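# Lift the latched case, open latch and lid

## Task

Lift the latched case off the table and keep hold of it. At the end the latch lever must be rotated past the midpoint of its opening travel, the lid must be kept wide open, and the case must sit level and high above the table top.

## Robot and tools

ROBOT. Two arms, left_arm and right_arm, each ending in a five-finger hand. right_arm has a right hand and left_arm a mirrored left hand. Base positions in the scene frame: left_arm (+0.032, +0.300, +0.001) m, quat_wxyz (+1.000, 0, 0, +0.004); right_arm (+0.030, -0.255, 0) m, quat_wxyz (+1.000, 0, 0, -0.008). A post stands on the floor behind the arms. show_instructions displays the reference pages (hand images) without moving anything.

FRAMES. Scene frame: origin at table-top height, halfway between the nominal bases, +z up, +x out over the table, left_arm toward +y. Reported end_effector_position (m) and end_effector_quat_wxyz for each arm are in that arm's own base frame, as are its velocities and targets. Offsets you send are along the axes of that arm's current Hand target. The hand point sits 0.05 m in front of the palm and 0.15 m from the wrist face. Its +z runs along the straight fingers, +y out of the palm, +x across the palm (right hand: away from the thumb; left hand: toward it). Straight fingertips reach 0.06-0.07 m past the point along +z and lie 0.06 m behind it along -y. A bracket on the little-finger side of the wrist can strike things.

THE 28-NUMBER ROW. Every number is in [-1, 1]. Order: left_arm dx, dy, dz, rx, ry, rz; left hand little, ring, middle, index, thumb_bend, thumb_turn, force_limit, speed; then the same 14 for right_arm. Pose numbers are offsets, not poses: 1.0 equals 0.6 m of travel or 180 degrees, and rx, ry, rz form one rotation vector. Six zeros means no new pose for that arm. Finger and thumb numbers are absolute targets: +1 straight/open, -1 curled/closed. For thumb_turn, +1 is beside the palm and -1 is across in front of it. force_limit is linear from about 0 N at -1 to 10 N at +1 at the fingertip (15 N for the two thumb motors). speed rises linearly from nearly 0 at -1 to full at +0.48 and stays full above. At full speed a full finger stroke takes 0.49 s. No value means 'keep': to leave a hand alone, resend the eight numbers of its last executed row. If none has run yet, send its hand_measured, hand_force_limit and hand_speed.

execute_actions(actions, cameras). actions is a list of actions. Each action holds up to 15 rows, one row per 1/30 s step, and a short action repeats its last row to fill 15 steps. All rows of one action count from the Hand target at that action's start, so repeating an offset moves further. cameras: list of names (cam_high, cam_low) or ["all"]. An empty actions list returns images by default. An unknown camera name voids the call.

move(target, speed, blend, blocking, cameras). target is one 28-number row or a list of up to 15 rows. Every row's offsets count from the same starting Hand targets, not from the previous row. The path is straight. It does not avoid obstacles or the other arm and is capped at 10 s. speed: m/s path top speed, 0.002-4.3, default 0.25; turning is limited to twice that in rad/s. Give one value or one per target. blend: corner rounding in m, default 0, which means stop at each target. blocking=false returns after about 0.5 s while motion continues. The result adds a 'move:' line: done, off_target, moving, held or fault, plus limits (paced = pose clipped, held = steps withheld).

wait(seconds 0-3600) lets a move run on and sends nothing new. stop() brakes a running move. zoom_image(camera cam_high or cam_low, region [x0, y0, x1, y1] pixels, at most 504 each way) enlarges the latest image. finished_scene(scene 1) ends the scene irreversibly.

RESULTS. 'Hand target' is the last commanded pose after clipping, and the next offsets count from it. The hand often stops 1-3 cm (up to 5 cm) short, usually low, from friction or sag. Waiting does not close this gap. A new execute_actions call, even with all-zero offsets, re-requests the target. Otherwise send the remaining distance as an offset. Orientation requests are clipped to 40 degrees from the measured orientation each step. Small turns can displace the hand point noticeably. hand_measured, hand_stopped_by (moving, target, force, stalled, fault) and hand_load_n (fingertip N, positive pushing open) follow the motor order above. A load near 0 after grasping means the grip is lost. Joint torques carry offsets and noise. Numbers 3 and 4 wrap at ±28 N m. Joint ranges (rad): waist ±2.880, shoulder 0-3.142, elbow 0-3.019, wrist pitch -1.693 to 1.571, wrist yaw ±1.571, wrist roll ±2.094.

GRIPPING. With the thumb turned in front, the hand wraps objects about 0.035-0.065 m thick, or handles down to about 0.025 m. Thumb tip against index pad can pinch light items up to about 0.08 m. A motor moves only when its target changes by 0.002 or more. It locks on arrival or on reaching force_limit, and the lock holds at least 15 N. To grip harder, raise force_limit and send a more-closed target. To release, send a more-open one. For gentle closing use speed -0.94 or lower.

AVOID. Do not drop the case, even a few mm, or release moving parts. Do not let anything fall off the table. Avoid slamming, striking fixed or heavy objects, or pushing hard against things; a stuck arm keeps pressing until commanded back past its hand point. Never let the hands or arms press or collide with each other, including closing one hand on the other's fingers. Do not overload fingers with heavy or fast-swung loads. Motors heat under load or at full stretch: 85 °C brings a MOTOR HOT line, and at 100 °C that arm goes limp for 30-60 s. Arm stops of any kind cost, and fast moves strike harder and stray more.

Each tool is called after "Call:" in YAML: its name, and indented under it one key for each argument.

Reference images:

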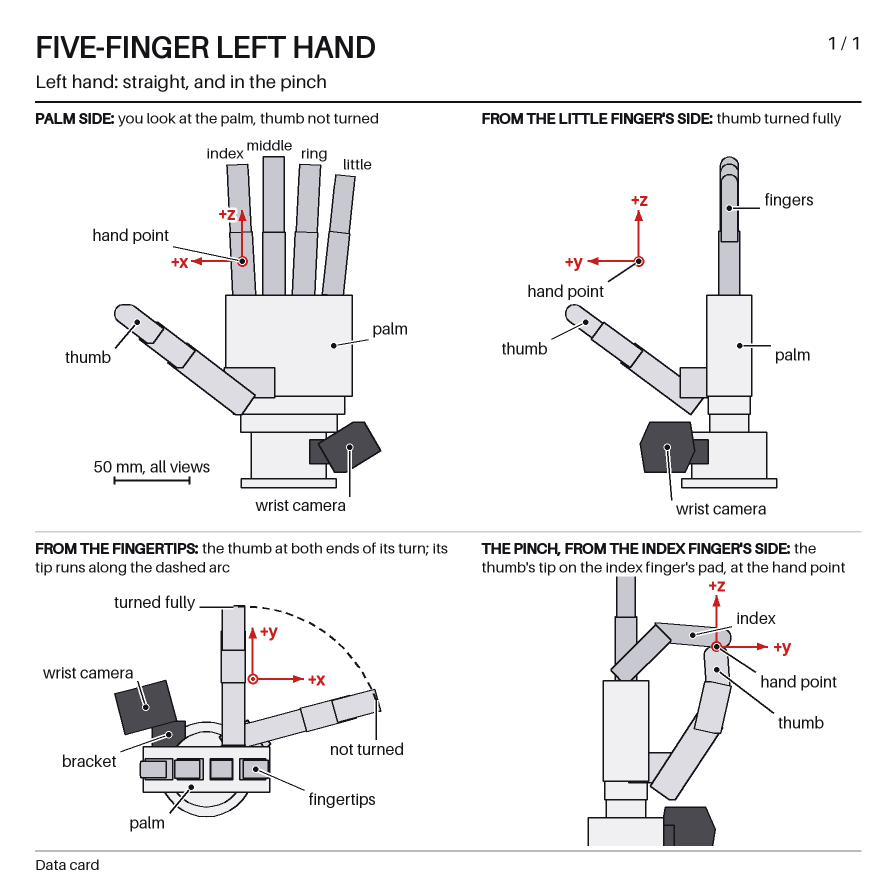

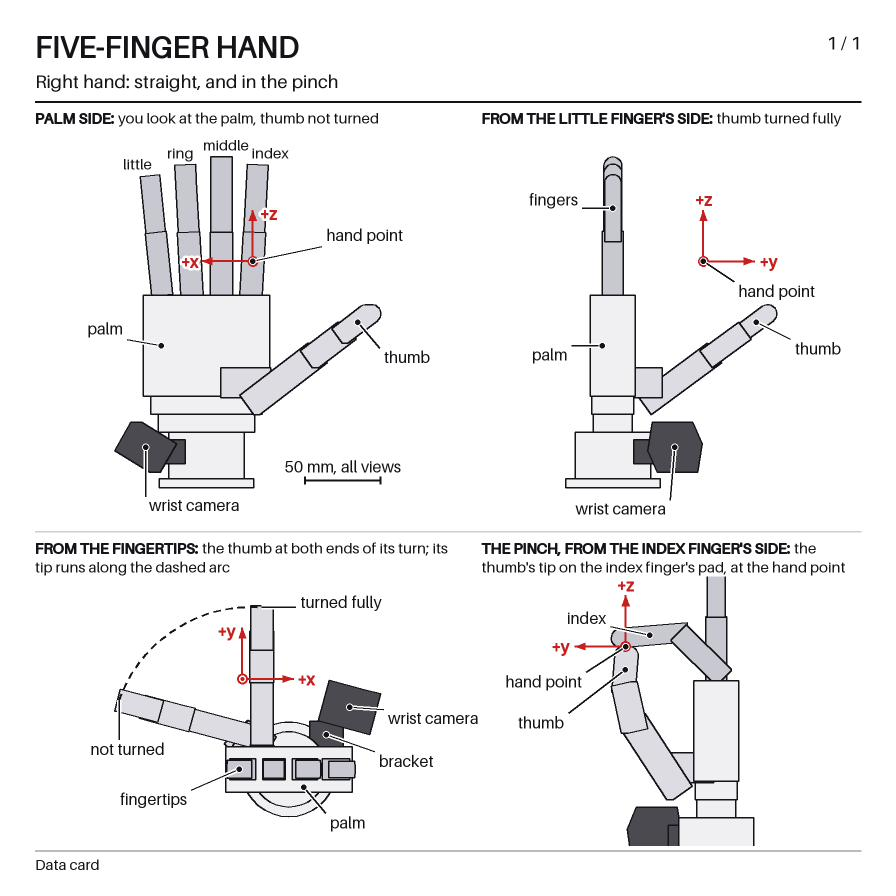

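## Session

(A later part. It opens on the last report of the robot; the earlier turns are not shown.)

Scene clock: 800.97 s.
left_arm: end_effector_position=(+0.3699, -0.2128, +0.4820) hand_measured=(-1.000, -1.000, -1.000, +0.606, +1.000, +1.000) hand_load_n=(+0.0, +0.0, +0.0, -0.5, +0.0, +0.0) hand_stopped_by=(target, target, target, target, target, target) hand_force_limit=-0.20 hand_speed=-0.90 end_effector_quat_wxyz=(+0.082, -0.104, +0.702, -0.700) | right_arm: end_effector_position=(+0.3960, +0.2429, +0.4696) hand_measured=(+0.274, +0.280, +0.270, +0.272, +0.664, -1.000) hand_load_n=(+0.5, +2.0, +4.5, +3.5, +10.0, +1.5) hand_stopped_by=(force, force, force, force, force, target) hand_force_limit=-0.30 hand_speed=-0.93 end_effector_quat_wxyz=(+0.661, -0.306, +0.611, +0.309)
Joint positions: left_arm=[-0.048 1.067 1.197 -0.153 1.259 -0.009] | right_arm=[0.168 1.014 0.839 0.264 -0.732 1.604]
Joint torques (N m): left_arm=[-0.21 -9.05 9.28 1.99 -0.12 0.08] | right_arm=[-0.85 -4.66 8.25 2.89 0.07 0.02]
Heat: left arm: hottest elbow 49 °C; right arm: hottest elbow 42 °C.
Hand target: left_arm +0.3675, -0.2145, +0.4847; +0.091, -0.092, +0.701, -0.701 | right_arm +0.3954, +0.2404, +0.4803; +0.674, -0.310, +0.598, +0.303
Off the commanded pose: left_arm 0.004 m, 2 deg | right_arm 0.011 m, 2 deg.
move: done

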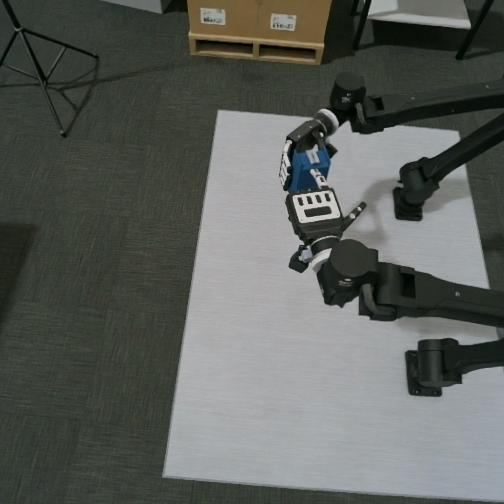

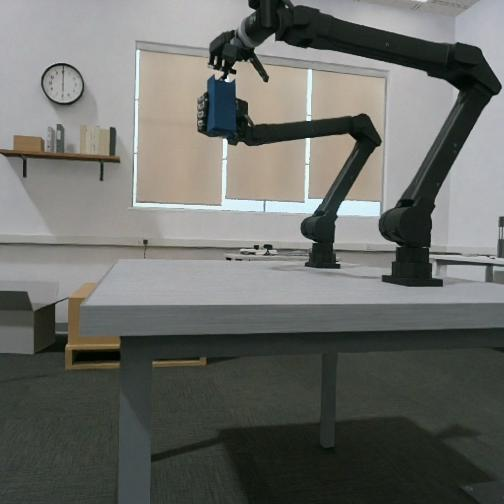

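Call:
move:
  target: [0,0,0.011,0,0,0,-1,-1,-1,0.605,1,1,-0.2,-0.9,0,0,0,0,0,0,0.25,0.24,0.18,0.16,0.5,-1,-0.3,-0.93]
  speed: 0.04
  cameras: ["all"]

Call:
zoom_image:
  camera: "cam_high"
  region: [298, 154, 326, 182]

Call:
zoom_image:
  camera: "cam_low"
  region: [210, 66, 236, 88]

Scene clock: 809.17 s.
left_arm: end_effector_position=(+0.3698, -0.2188, +0.4822) hand_measured=(-1.000, -1.000, -1.000, +0.606, +1.000, +1.000) hand_load_n=(+0.0, +0.0, +0.0, +0.0, +0.0, +0.0) hand_stopped_by=(target, target, target, target, target, target) hand_force_limit=-0.20 hand_speed=-0.90 end_effector_quat_wxyz=(+0.083, -0.103, +0.702, -0.700) | right_arm: end_effector_position=(+0.3960, +0.2429, +0.4696) hand_measured=(+0.274, +0.280, +0.270, +0.272, +0.664, -1.000) hand_load_n=(+0.5, +2.0, +4.5, +3.5, +10.5, +1.0) hand_stopped_by=(force, force, force, force, force, target) hand_force_limit=-0.30 hand_speed=-0.93 end_effector_quat_wxyz=(+0.661, -0.306, +0.611, +0.309)
Joint positions: left_arm=[-0.065 1.067 1.197 -0.15 1.242 -0.009] | right_arm=[0.168 1.014 0.839 0.264 -0.732 1.604]
Joint torques (N m): left_arm=[-0.26 -8.59 9.55 2 -0.15 0.07] | right_arm=[-0.91 -4.66 8.27 2.91 0.07 0.01]
Heat: left arm: hottest elbow 50 °C; right arm: hottest elbow 42 °C.
Hand target: left_arm +0.3691, -0.2209, +0.4847; +0.091, -0.092, +0.701, -0.701 | right_arm +0.3954, +0.2404, +0.4803; +0.674, -0.310, +0.598, +0.303
Off the commanded pose: left_arm 0.003 m, 2 deg | right_arm 0.011 m, 2 deg.
move: done

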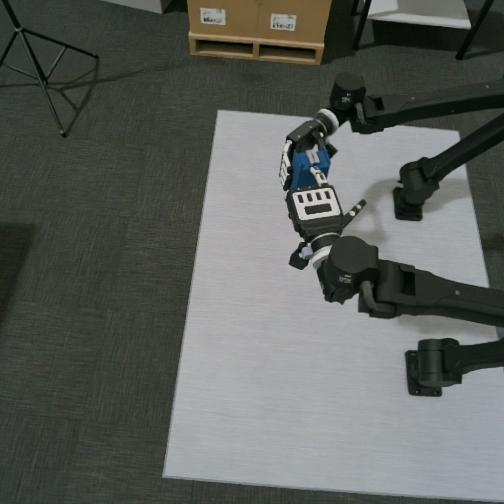

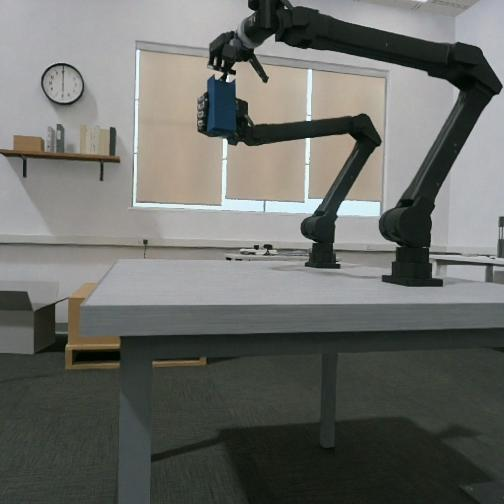

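Scaled by 18.000.

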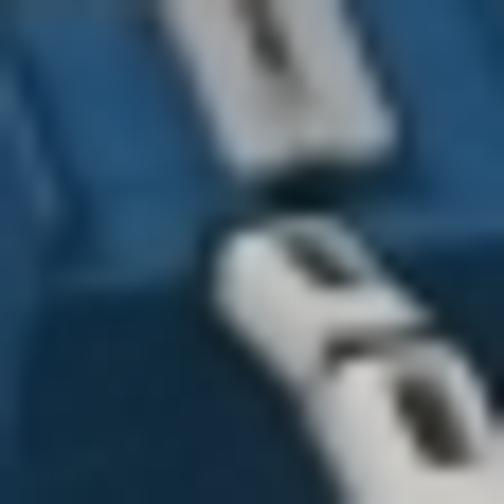

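Scaled by 19.385.

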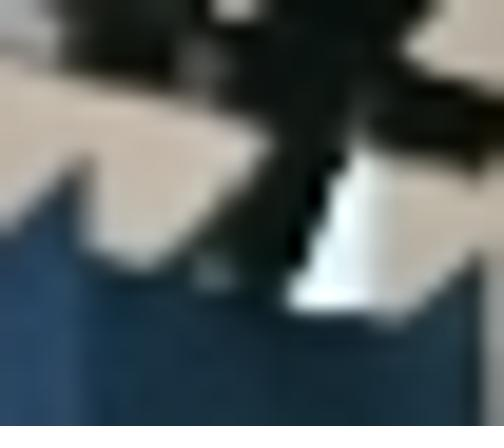

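Call:
move:
  target: [0,0,0.01,0,0,0,-1,-1,-1,0.605,1,1,-0.2,-0.9,0,0,0,0,0,0,0.25,0.24,0.18,0.16,0.5,-1,-0.3,-0.93]
  speed: 0.04
  cameras: ["all"]

Call:
zoom_image:
  camera: "cam_high"
  region: [298, 154, 326, 182]

Call:
zoom_image:
  camera: "cam_low"
  region: [210, 66, 236, 88]

Scene clock: 811.90 s.
left_arm: end_effector_position=(+0.3698, -0.2242, +0.4825) hand_measured=(-1.000, -1.000, -1.000, +0.606, +1.000, +1.000) hand_load_n=(+0.0, +0.0, +0.0, +0.0, +0.0, -0.5) hand_stopped_by=(target, target, target, target, target, target) hand_force_limit=-0.20 hand_speed=-0.90 end_effector_quat_wxyz=(+0.084, -0.103, +0.702, -0.700) | right_arm: end_effector_position=(+0.3961, +0.2427, +0.4696) hand_measured=(+0.274, +0.280, +0.270, +0.272, +0.664, -1.000) hand_load_n=(+0.0, +2.0, +4.5, +3.5, +10.0, +1.5) hand_stopped_by=(force, force, force, force, force, target) hand_force_limit=-0.30 hand_speed=-0.93 end_effector_quat_wxyz=(+0.661, -0.306, +0.611, +0.309)
Joint positions: left_arm=[-0.08 1.067 1.197 -0.147 1.225 -0.009] | right_arm=[0.167 1.014 0.839 0.264 -0.732 1.603]
Joint torques (N m): left_arm=[-0.32 -8.12 9.83 1.99 -0.13 0.07] | right_arm=[-0.85 -4.66 8.27 2.91 0.07 0.02]
Heat: left arm: hottest elbow 50 °C; right arm: hottest elbow 42 °C.
Hand target: left_arm +0.3707, -0.2267, +0.4847; +0.091, -0.092, +0.701, -0.701 | right_arm +0.3954, +0.2404, +0.4803; +0.674, -0.309, +0.598, +0.303
Off the commanded pose: left_arm 0.003 m, 1 deg | right_arm 0.011 m, 2 deg.
move: done

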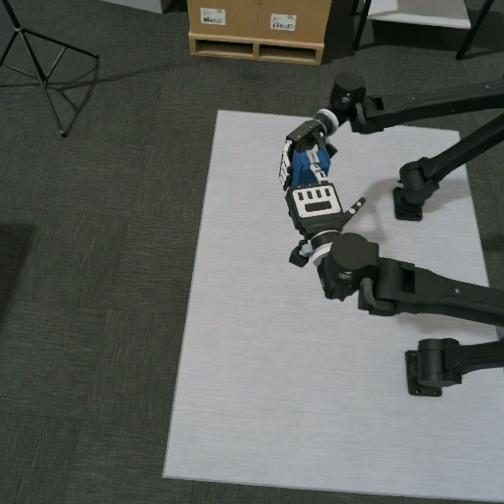

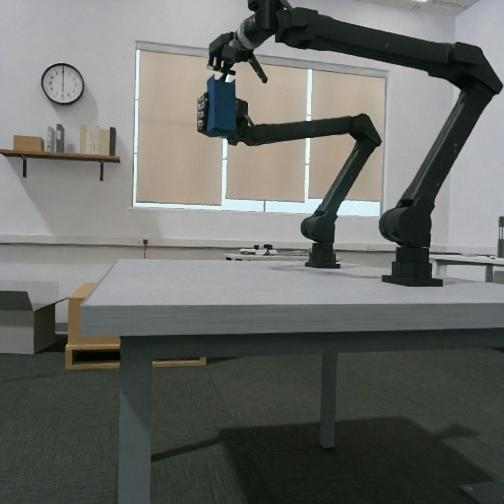

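Scaled by 18.000.

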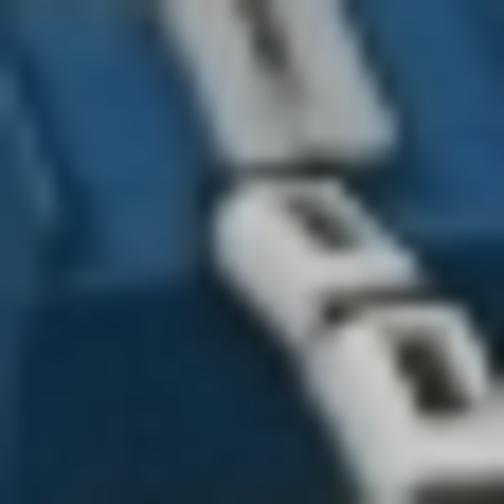

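Scaled by 19.385.

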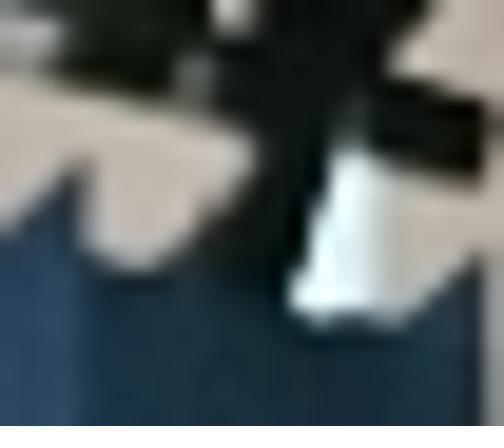

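Call:
move:
  target: [0,0,0.02,0,0,0,-1,-1,-1,0.605,1,1,-0.2,-0.9,0,0,0,0,0,0,0.25,0.24,0.18,0.16,0.5,-1,-0.3,-0.93]
  speed: 0.04
  cameras: ["all"]

Call:
zoom_image:
  camera: "cam_high"
  region: [298, 154, 326, 182]

Call:
zoom_image:
  camera: "cam_low"
  region: [210, 66, 236, 88]

Scene clock: 813.90 s.
left_arm: end_effector_position=(+0.3725, -0.2308, +0.4829) hand_measured=(-1.000, -1.000, -1.000, +0.606, +1.000, +1.000) hand_load_n=(+0.0, +0.0, +0.0, -1.5, +0.0, +0.0) hand_stopped_by=(target, target, target, target, target, target) hand_force_limit=-0.20 hand_speed=-0.90 end_effector_quat_wxyz=(+0.091, -0.106, +0.701, -0.700) | right_arm: end_effector_position=(+0.3985, +0.2388, +0.4696) hand_measured=(+0.274, +0.280, +0.270, +0.272, +0.664, -1.000) hand_load_n=(+0.5, +2.5, +4.0, +3.5, +10.0, +0.5) hand_stopped_by=(force, force, force, force, force, target) hand_force_limit=-0.30 hand_speed=-0.93 end_effector_quat_wxyz=(+0.663, -0.303, +0.613, +0.306)
Joint positions: left_arm=[-0.1 1.067 1.197 -0.142 1.191 -0.009] | right_arm=[0.157 1.014 0.839 0.264 -0.732 1.603]
Joint torques (N m): left_arm=[-1.32 -7.24 10.39 1.98 0 0.06] | right_arm=[-0.21 -4.66 8.25 2.92 0.06 0.03]
Heat: left arm: hottest elbow 50 °C; right arm: hottest elbow 42 °C.
Hand target: left_arm +0.3737, -0.2384, +0.4846; +0.091, -0.092, +0.701, -0.701 | right_arm +0.3954, +0.2404, +0.4803; +0.674, -0.310, +0.598, +0.303
Off the commanded pose: left_arm 0.008 m, 2 deg | right_arm 0.011 m, 2 deg.
move: done

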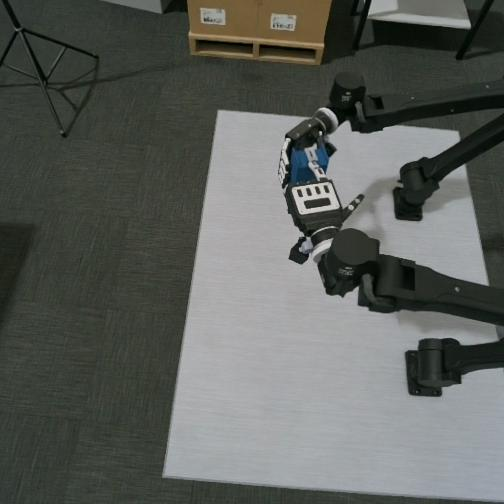

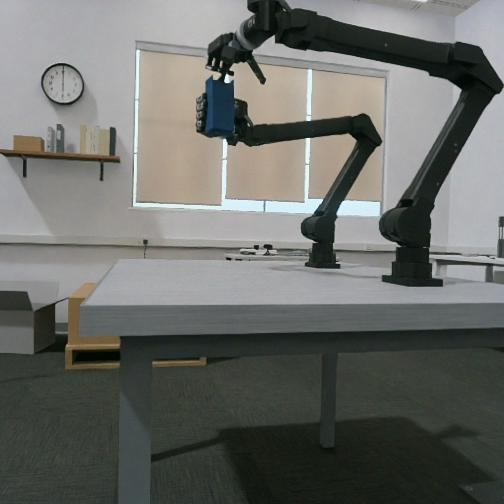

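Scaled by 18.000.

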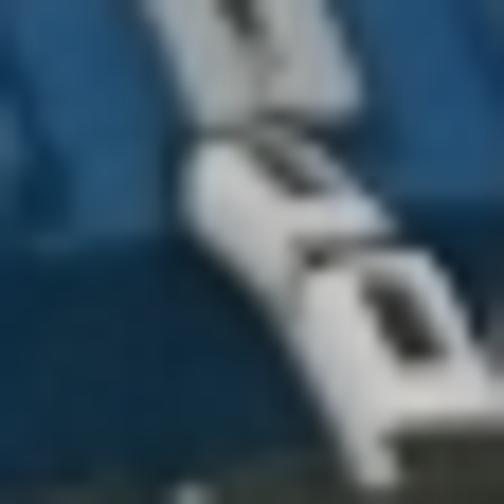

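Scaled by 19.385.

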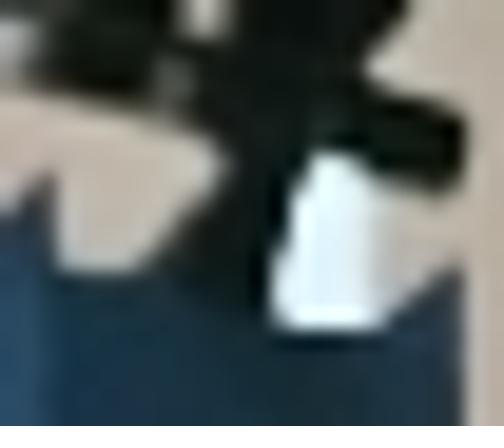

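Call:
move:
  target: [0,0,0.02,0,0,0,-1,-1,-1,0.605,1,1,-0.2,-0.9,0.0007,0.0124,0.0157,0,0,0,0.25,0.24,0.18,0.16,0.5,-1,-0.3,-0.93]
  speed: 0.03
  cameras: ["all"]

Call:
zoom_image:
  camera: "cam_high"
  region: [298, 154, 326, 182]

Call:
zoom_image:
  camera: "cam_low"
  region: [210, 66, 236, 88]

Scene clock: 816.97 s.
left_arm: end_effector_position=(+0.3774, -0.2395, +0.4811) hand_measured=(-1.000, -1.000, -1.000, +0.606, +1.000, +1.000) hand_load_n=(+0.0, +0.0, +0.0, +0.0, +0.0, -0.5) hand_stopped_by=(target, target, target, target, target, target) hand_force_limit=-0.20 hand_speed=-0.90 end_effector_quat_wxyz=(+0.096, -0.109, +0.700, -0.699) | right_arm: end_effector_position=(+0.4004, +0.2454, +0.4676) hand_measured=(+0.274, +0.280, +0.270, +0.272, +0.664, -1.000) hand_load_n=(+0.0, +2.5, +6.0, +2.5, +11.0, -1.5) hand_stopped_by=(force, force, force, force, force, target) hand_force_limit=-0.30 hand_speed=-0.93 end_effector_quat_wxyz=(+0.664, -0.302, +0.614, +0.301)
Joint positions: left_arm=[-0.124 1.076 1.197 -0.13 1.155 -0.009] | right_arm=[0.179 1.019 0.839 0.264 -0.701 1.594]
Joint torques (N m): left_arm=[-1.79 -7.06 11.02 1.74 0.23 0.05] | right_arm=[0.79 -4.54 8.54 2.85 0.18 0.07]
Heat: left arm: hottest elbow 50 °C; right arm: hottest elbow 42 °C.
Hand target: left_arm +0.3769, -0.2499, +0.4846; +0.091, -0.092, +0.701, -0.701 | right_arm +0.3955, +0.2524, +0.4803; +0.674, -0.310, +0.598, +0.303
Off the commanded pose: left_arm 0.011 m, 2 deg | right_arm 0.015 m, 2 deg.
move: off_target (left_arm, right_arm)

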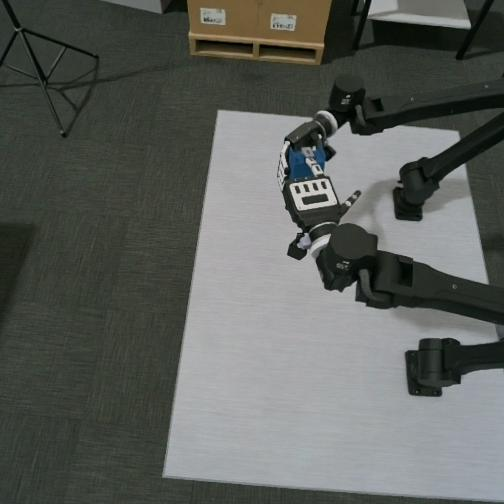

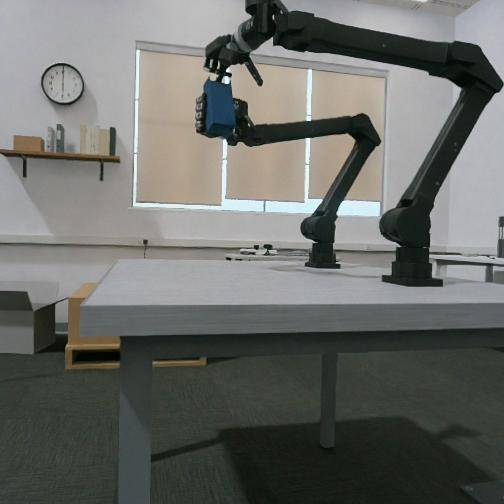

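Scaled by 18.000.

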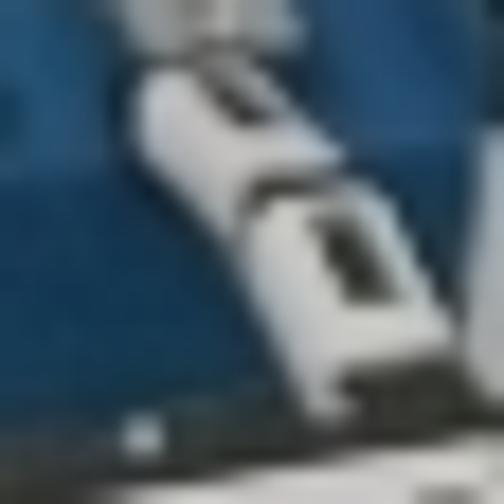

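Scaled by 19.385.

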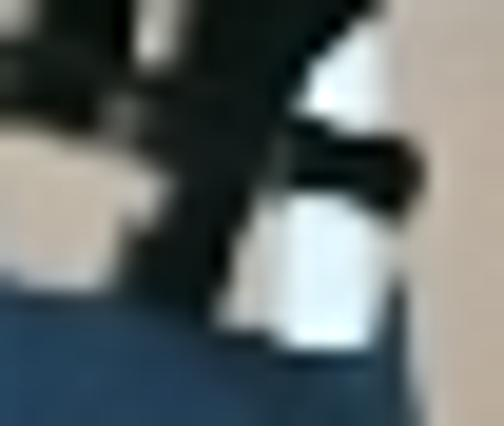

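Call:
zoom_image:
  camera: "cam_high"
  region: [270, 130, 350, 210]

Call:
zoom_image:
  camera: "cam_low"
  region: [186, 56, 266, 136]

Scaled by 6.300.

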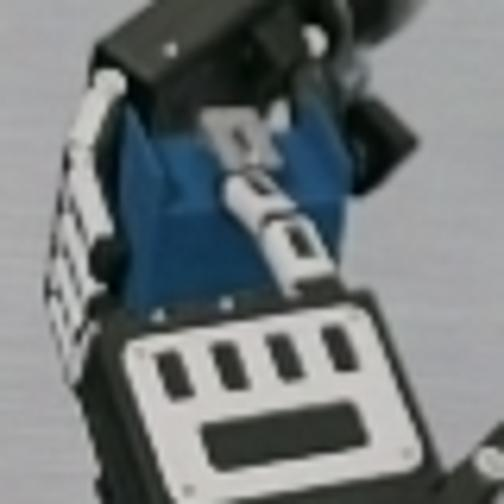

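Scaled by 6.300.

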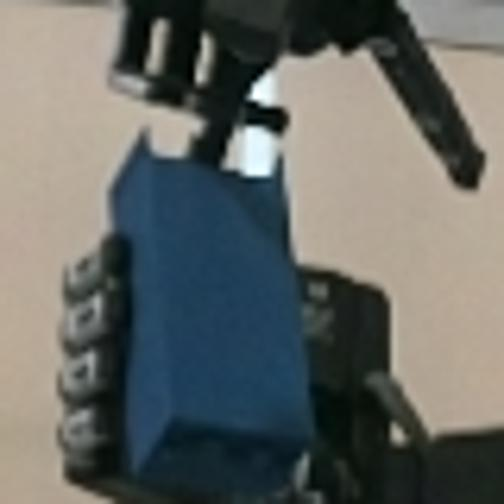

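Call:
move:
  target:
    - [0,0,-0.03,0,0,0,-1,-1,-1,0.605,1,1,-0.2,-0.9,0,0,0,0,0,0,0.25,0.24,0.18,0.16,0.5,-1,-0.3,-0.93]
    - [0,-0.06,-0.13,0,0,0,-1,-1,-1,0.605,1,1,-0.2,-0.9,-0.0007,-0.0124,-0.0157,0,0,0,0.25,0.24,0.18,0.16,0.5,-1,-0.3,-0.93]
  speed: 0.05
  cameras: ["all"]

Call:
zoom_image:
  camera: "cam_high"
  region: [280, 130, 350, 200]

Call:
zoom_image:
  camera: "cam_low"
  region: [186, 66, 256, 136]

Scene clock: 848.97 s.
left_arm: end_effector_position=(+0.3594, -0.1763, +0.4913) hand_measured=(-1.000, -1.000, -1.000, +0.606, +1.000, +1.000) hand_load_n=(+0.0, +0.0, +0.5, +0.0, +0.0, +0.0) hand_stopped_by=(target, target, target, target, target, target) hand_force_limit=-0.20 hand_speed=-0.90 end_effector_quat_wxyz=(+0.069, -0.112, +0.702, -0.700) | right_arm: end_effector_position=(+0.3969, +0.2440, +0.4671) hand_measured=(+0.274, +0.280, +0.270, +0.272, +0.664, -1.000) hand_load_n=(+0.0, +1.5, +6.0, +3.5, +10.5, +0.0) hand_stopped_by=(force, force, force, force, force, target) hand_force_limit=-0.30 hand_speed=-0.93 end_effector_quat_wxyz=(+0.661, -0.310, +0.610, +0.306)
Joint positions: left_arm=[0.059 1.052 1.216 -0.216 1.373 -0.009] | right_arm=[0.169 1.019 0.839 0.264 -0.732 1.592]
Joint torques (N m): left_arm=[0.67 -8.41 13.87 0.96 0.08 -0.01] | right_arm=[-0.97 -5.07 8.25 2.89 0.06 0.14]
Heat: left arm: hottest elbow 53 °C; right arm: hottest elbow 42 °C.
Hand target: left_arm +0.3569, -0.1745, +0.5205; +0.091, -0.093, +0.701, -0.701 | right_arm +0.3954, +0.2404, +0.4803; +0.674, -0.310, +0.598, +0.303
Off the commanded pose: left_arm 0.029 m, 3 deg | right_arm 0.014 m, 2 deg.
move: off_target (left_arm, right_arm)

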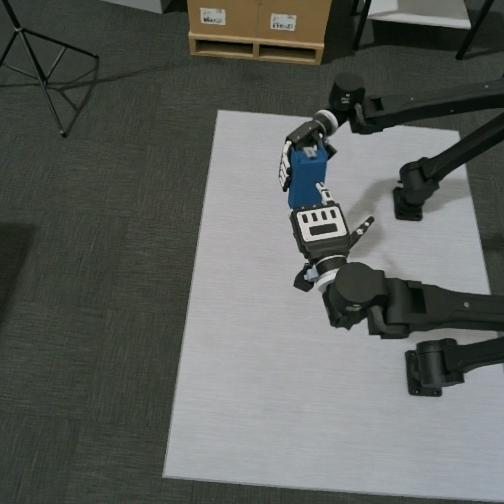

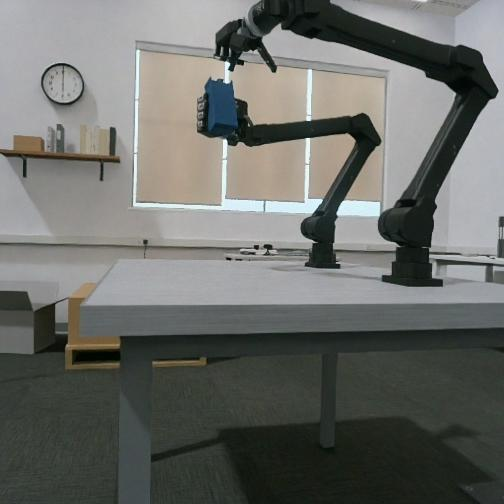

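Scaled by 7.200.

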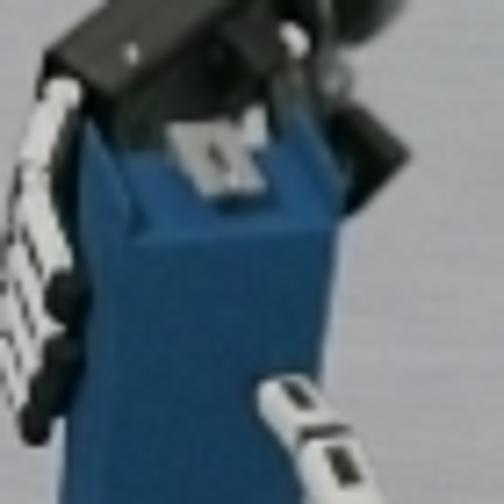

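Scaled by 7.200.

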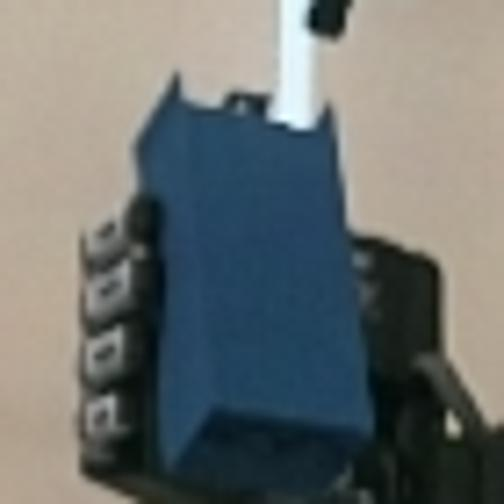

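Call:
move:
  target:
    - [0,-0.05,-0.15,0,0,0,-1,-1,-1,0.605,1,1,-0.2,-0.9,0,0,0,0,0,0,0.25,0.24,0.18,0.16,0.5,-1,-0.3,-0.93]
    - [0,-0.05,-0.15,-0.2,0,0,1,1,1,0.5,0.2,-1,-0.2,-0.5,0,0,0,0,0,-0.0944,0.25,0.24,0.18,0.16,0.5,-1,-0.3,-0.93]
  speed: 0.15
  cameras: ["all"]

Call:
zoom_image:
  camera: "cam_high"
  region: [270, 130, 370, 230]

Call:
zoom_image:
  camera: "cam_low"
  region: [186, 36, 286, 136]

Scene clock: 860.03 s.
left_arm: end_effector_position=(+0.3389, -0.0863, +0.5412) hand_measured=(+1.000, +1.000, +1.000, +0.500, +0.200, -1.000) hand_load_n=(-0.5, -0.5, +0.0, +0.0, +0.5, +0.0) hand_stopped_by=(target, target, target, target, target, target) hand_force_limit=-0.20 hand_speed=-0.50 end_effector_quat_wxyz=(+0.114, -0.114, +0.699, -0.697) | right_arm: end_effector_position=(+0.3947, +0.2434, +0.4447) hand_measured=(+0.274, +0.280, +0.270, +0.272, +0.664, -1.000) hand_load_n=(+0.0, +1.0, +6.5, +3.5, +10.5, +0.0) hand_stopped_by=(force, force, force, force, force, target) hand_force_limit=-0.30 hand_speed=-0.93 end_effector_quat_wxyz=(+0.690, -0.391, +0.570, +0.214)
Joint positions: left_arm=[0.339 1.023 1.274 -0.003 1.585 -0.247] | right_arm=[0.154 1.019 0.839 0.24 -0.748 1.31]
Joint torques (N m): left_arm=[0.32 -7.77 10.19 1.58 -0.24 -0.13] | right_arm=[-1.03 -5.42 11.37 1.89 0.04 0.01]
Heat: left arm: hottest elbow 52 °C; right arm: hottest elbow 42 °C.
Hand target: left_arm +0.3338, -0.0875, +0.5506; +0.058, -0.116, +0.883, -0.450 | right_arm +0.3954, +0.2405, +0.4803; +0.711, -0.395, +0.546, +0.200
Off the commanded pose: left_arm 0.011 m, 36 deg | right_arm 0.036 m, 4 deg.
joint sent to its limit (left arm) — joint 5 (wrist yaw), upper limit. The joint targets are off in orientation, not in position.
move: off_target (left_arm, right_arm); target 2's new numbers were sent with left_arm's hand 0.017 m and 36 deg from that target

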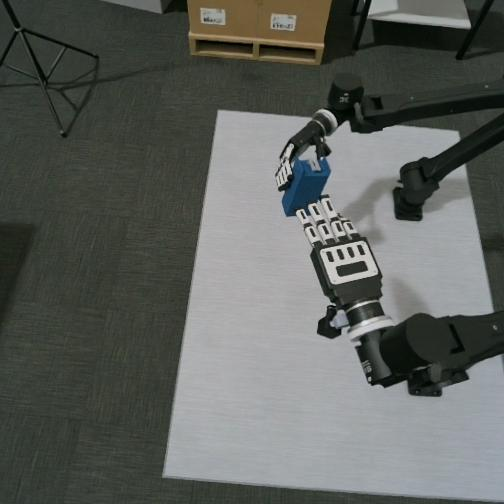

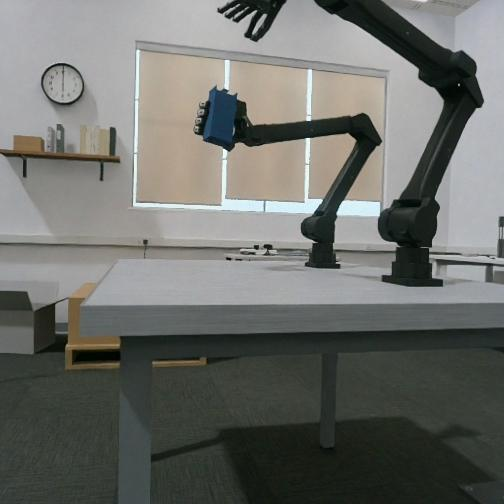

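Scaled by 5.040.

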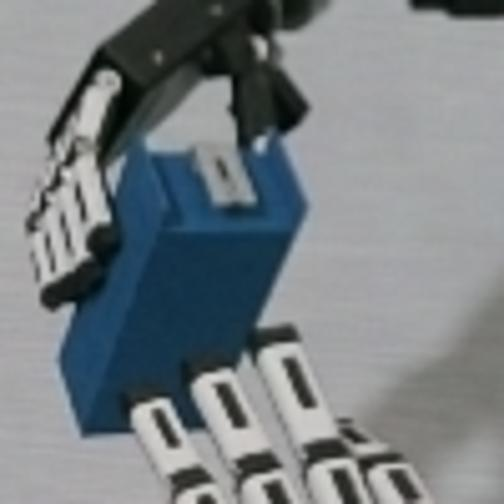

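Scaled by 5.040.

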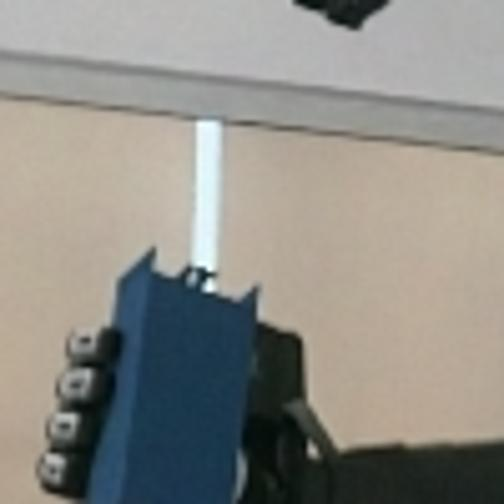

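Call:
execute_actions:
  actions: []

Scene clock: 870.20 s.
left_arm: end_effector_position=(+0.3389, -0.0863, +0.5412) hand_measured=(+1.000, +1.000, +1.000, +0.500, +0.200, -1.000) hand_load_n=(+0.0, +0.0, +0.0, +0.0, +0.0, +0.0) hand_stopped_by=(target, target, target, target, target, target) hand_force_limit=-0.20 hand_speed=-0.50 end_effector_quat_wxyz=(+0.114, -0.114, +0.699, -0.697) | right_arm: end_effector_position=(+0.3947, +0.2434, +0.4447) hand_measured=(+0.274, +0.280, +0.270, +0.272, +0.664, -1.000) hand_load_n=(+0.0, +1.0, +6.0, +3.5, +10.5, +0.0) hand_stopped_by=(force, force, force, force, force, target) hand_force_limit=-0.30 hand_speed=-0.93 end_effector_quat_wxyz=(+0.690, -0.391, +0.570, +0.214)
Joint positions: left_arm=[0.339 1.023 1.274 -0.003 1.585 -0.248] | right_arm=[0.154 1.019 0.839 0.24 -0.748 1.31]
Joint velocities: within noise
Joint torques (N m): left_arm=[0.32 -7.82 10.18 1.58 -0.24 -0.15] | right_arm=[-1.03 -5.36 11.37 1.89 0.04 0.01]
Motor temperatures (°C): left_arm=[28 33 51 30 29 26] | right_arm=[28 33 43 28 28 30]
Heat: left arm: hottest elbow 51 °C; right arm: hottest elbow 43 °C.
Hand target: left_arm +0.3338, -0.0875, +0.5506; +0.058, -0.116, +0.883, -0.450 | right_arm +0.3954, +0.2405, +0.4803; +0.711, -0.395, +0.546, +0.200
Off the commanded pose: left_arm 0.011 m, 36 deg | right_arm 0.036 m, 4 deg.

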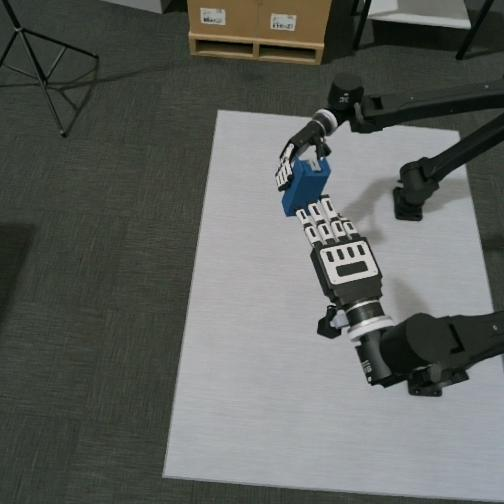

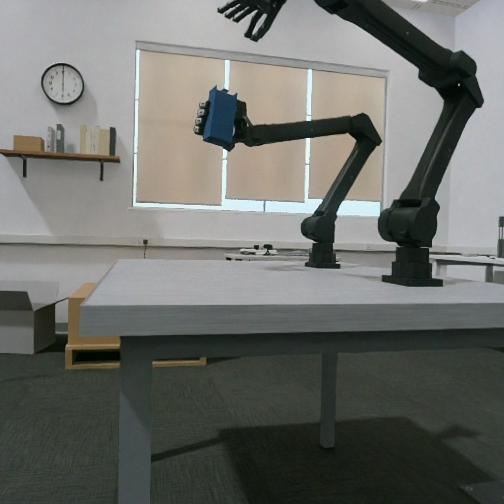

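Call:
zoom_image:
  camera: "cam_low"
  region: [180, 70, 260, 160]

Call:
zoom_image:
  camera: "cam_high"
  region: [270, 140, 350, 220]

Scaled by 5.600.

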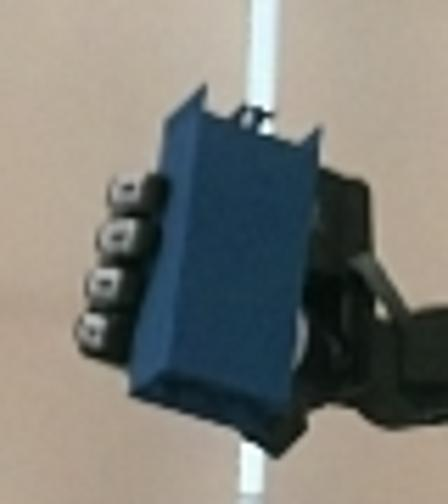

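Scaled by 6.300.

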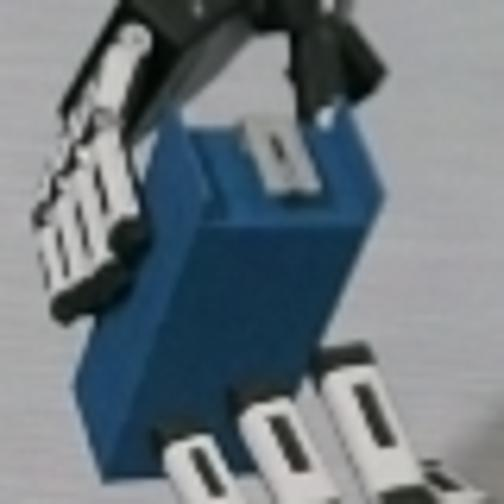

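Call:
zoom_image:
  camera: "cam_high"
  region: [288, 152, 336, 184]

Call:
zoom_image:
  camera: "cam_low"
  region: [200, 80, 244, 108]

Scaled by 10.500.

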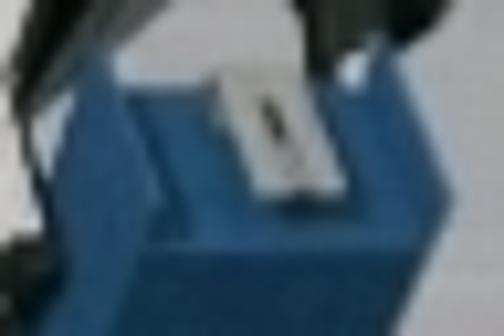

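Scaled by 11.455.

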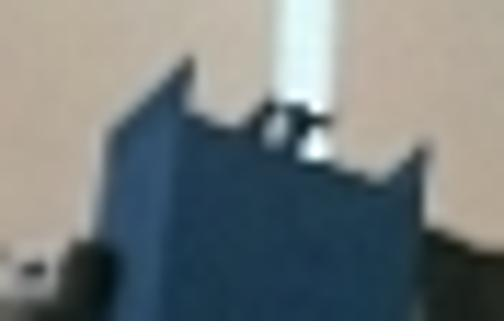

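Call:
move:
  target: [0,0,0,0,0,0,1,1,1,0.5,0.2,-1,-0.2,-0.5,0,0,0,-0.0163,0.0538,0.0357,0.25,0.24,0.18,0.16,0.5,-1,-0.3,-0.93]
  speed: 0.06
  cameras: ["all"]

Scene clock: 879.97 s.
left_arm: end_effector_position=(+0.3384, -0.0865, +0.5453) hand_measured=(+1.000, +1.000, +1.000, +0.500, +0.200, -1.000) hand_load_n=(+0.0, +0.0, +0.0, +0.0, +0.0, +0.0) hand_stopped_by=(target, target, target, target, target, target) hand_force_limit=-0.20 hand_speed=-0.50 end_effector_quat_wxyz=(+0.118, -0.111, +0.700, -0.696) | right_arm: end_effector_position=(+0.3958, +0.2436, +0.4409) hand_measured=(+0.274, +0.280, +0.270, +0.272, +0.664, -1.000) hand_load_n=(+0.5, +1.5, +6.0, +4.0, +10.5, +0.0) hand_stopped_by=(force, force, force, force, force, target) hand_force_limit=-0.30 hand_speed=-0.93 end_effector_quat_wxyz=(+0.614, -0.392, +0.644, +0.233)
Joint positions: left_arm=[0.339 1.023 1.274 0.061 1.585 -0.302] | right_arm=[0.152 1.008 0.943 -0.124 -0.749 1.258]
Joint torques (N m): left_arm=[0.32 -7.71 9.43 1.54 -0.3 -0.15] | right_arm=[-1.03 -5.71 11.73 1.91 -0.11 0.01]
Heat: left arm: hottest elbow 50 °C; right arm: hottest elbow 44 °C.
Hand target: left_arm +0.3339, -0.0875, +0.5506; +0.058, -0.116, +0.883, -0.450 | right_arm +0.3955, +0.2404, +0.4802; +0.640, -0.397, +0.620, +0.220
Off the commanded pose: left_arm 0.007 m, 36 deg | right_arm 0.040 m, 4 deg.
joint sent to its limit (left arm) — joint 5 (wrist yaw), upper limit. The joint targets are off in orientation, not in position.
move: off_target (right_arm)

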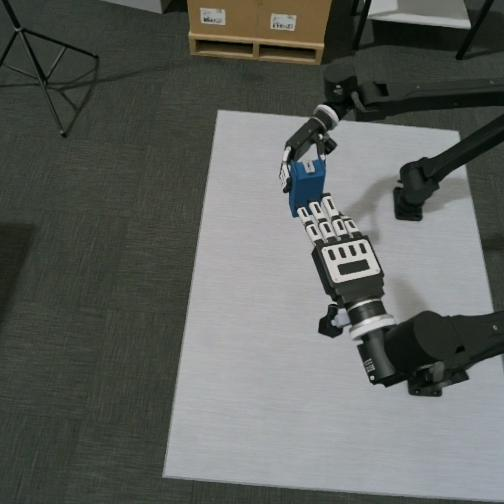

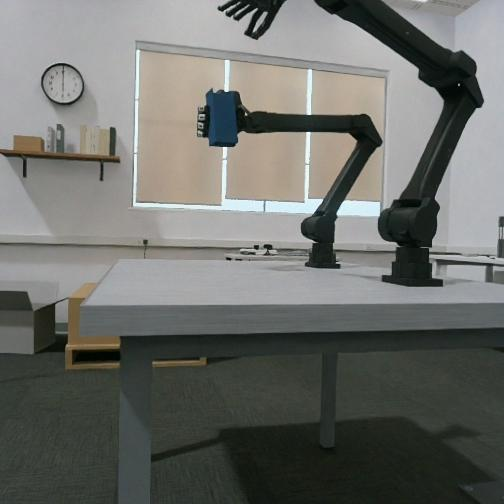

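Call:
zoom_image:
  camera: "cam_low"
  region: [200, 82, 244, 110]

Call:
zoom_image:
  camera: "cam_high"
  region: [282, 152, 330, 222]

Call:
zoom_image:
  camera: "cam_low"
  region: [190, 76, 260, 156]

Scaled by 11.455.

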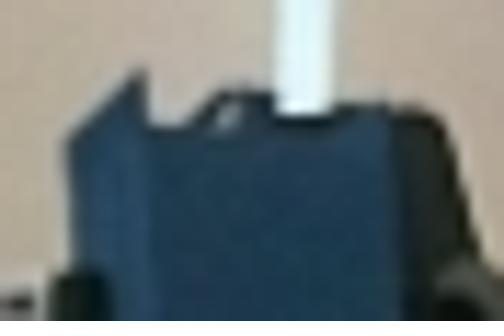

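Scaled by 7.200.

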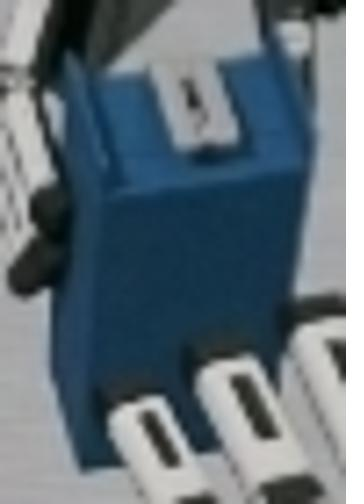

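Scaled by 6.300.

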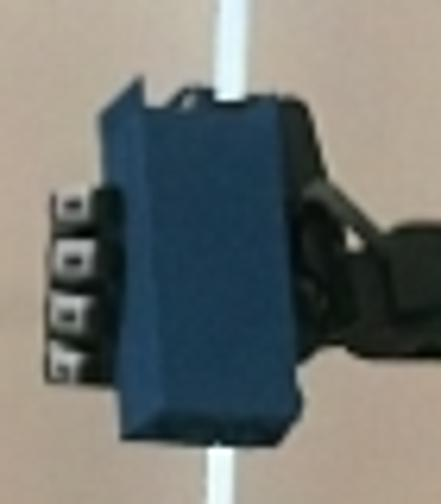

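Call:
zoom_image:
  camera: "cam_high"
  region: [272, 100, 342, 190]

Scaled by 5.600.

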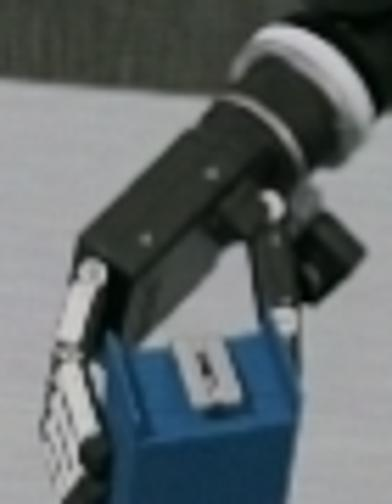

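Call:
move:
  target: [0.0103,-0.1025,0.1342,0,0,0,1,1,1,0.5,0.6,-1,-0.2,-0.5,0,0,0,0,0,0,0.25,0.24,0.18,0.16,0.5,-1,-0.3,-0.93]
  speed: 0.06
  cameras: ["all"]

Scene clock: 923.27 s.
left_arm: end_effector_position=(+0.3542, -0.1847, +0.5388) hand_measured=(+1.000, +1.000, +1.000, +0.500, +0.600, -1.000) hand_load_n=(+0.0, +0.0, +0.0, +0.0, +0.0, +0.0) hand_stopped_by=(target, target, target, target, target, target) hand_force_limit=-0.20 hand_speed=-0.50 end_effector_quat_wxyz=(+0.074, -0.127, +0.875, -0.460) | right_arm: end_effector_position=(+0.3957, +0.2436, +0.4409) hand_measured=(+0.274, +0.280, +0.270, +0.272, +0.664, -1.000) hand_load_n=(+0.0, +1.5, +6.0, +3.5, +10.5, +0.0) hand_stopped_by=(force, force, force, force, force, target) hand_force_limit=-0.30 hand_speed=-0.93 end_effector_quat_wxyz=(+0.614, -0.392, +0.644, +0.233)
Joint positions: left_arm=[-0.158 1.379 2.076 -1.69 0.83 0.863] | right_arm=[0.152 1.008 0.943 -0.124 -0.749 1.257]
Joint torques (N m): left_arm=[-0.26 -9.82 11.32 0.8 0.44 -0.16] | right_arm=[-1.03 -5.71 11.71 1.91 -0.11 0.01]
Motor temperatures (°C): left_arm=[28 33 49 30 29 26] | right_arm=[28 33 50 28 28 29]
Heat: left arm: hottest elbow 49 °C; right arm: hottest elbow 50 °C.
Hand target: left_arm +0.3539, -0.1870, +0.5530; +0.058, -0.116, +0.883, -0.450 | right_arm +0.3955, +0.2404, +0.4802; +0.640, -0.397, +0.620, +0.219
Off the commanded pose: left_arm 0.014 m, 3 deg | right_arm 0.039 m, 4 deg.
joint sent to its limit (left arm) — joint 4 (wrist pitch), lower limit. The joint targets are off in orientation, not in position.
move: off_target (left_arm)

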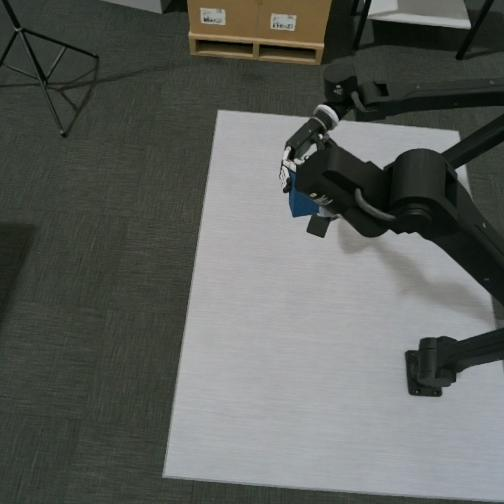

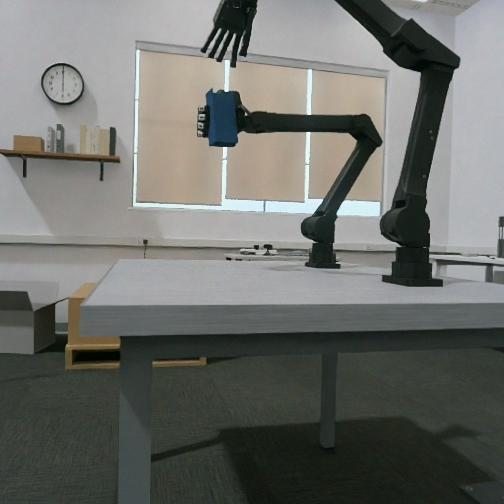

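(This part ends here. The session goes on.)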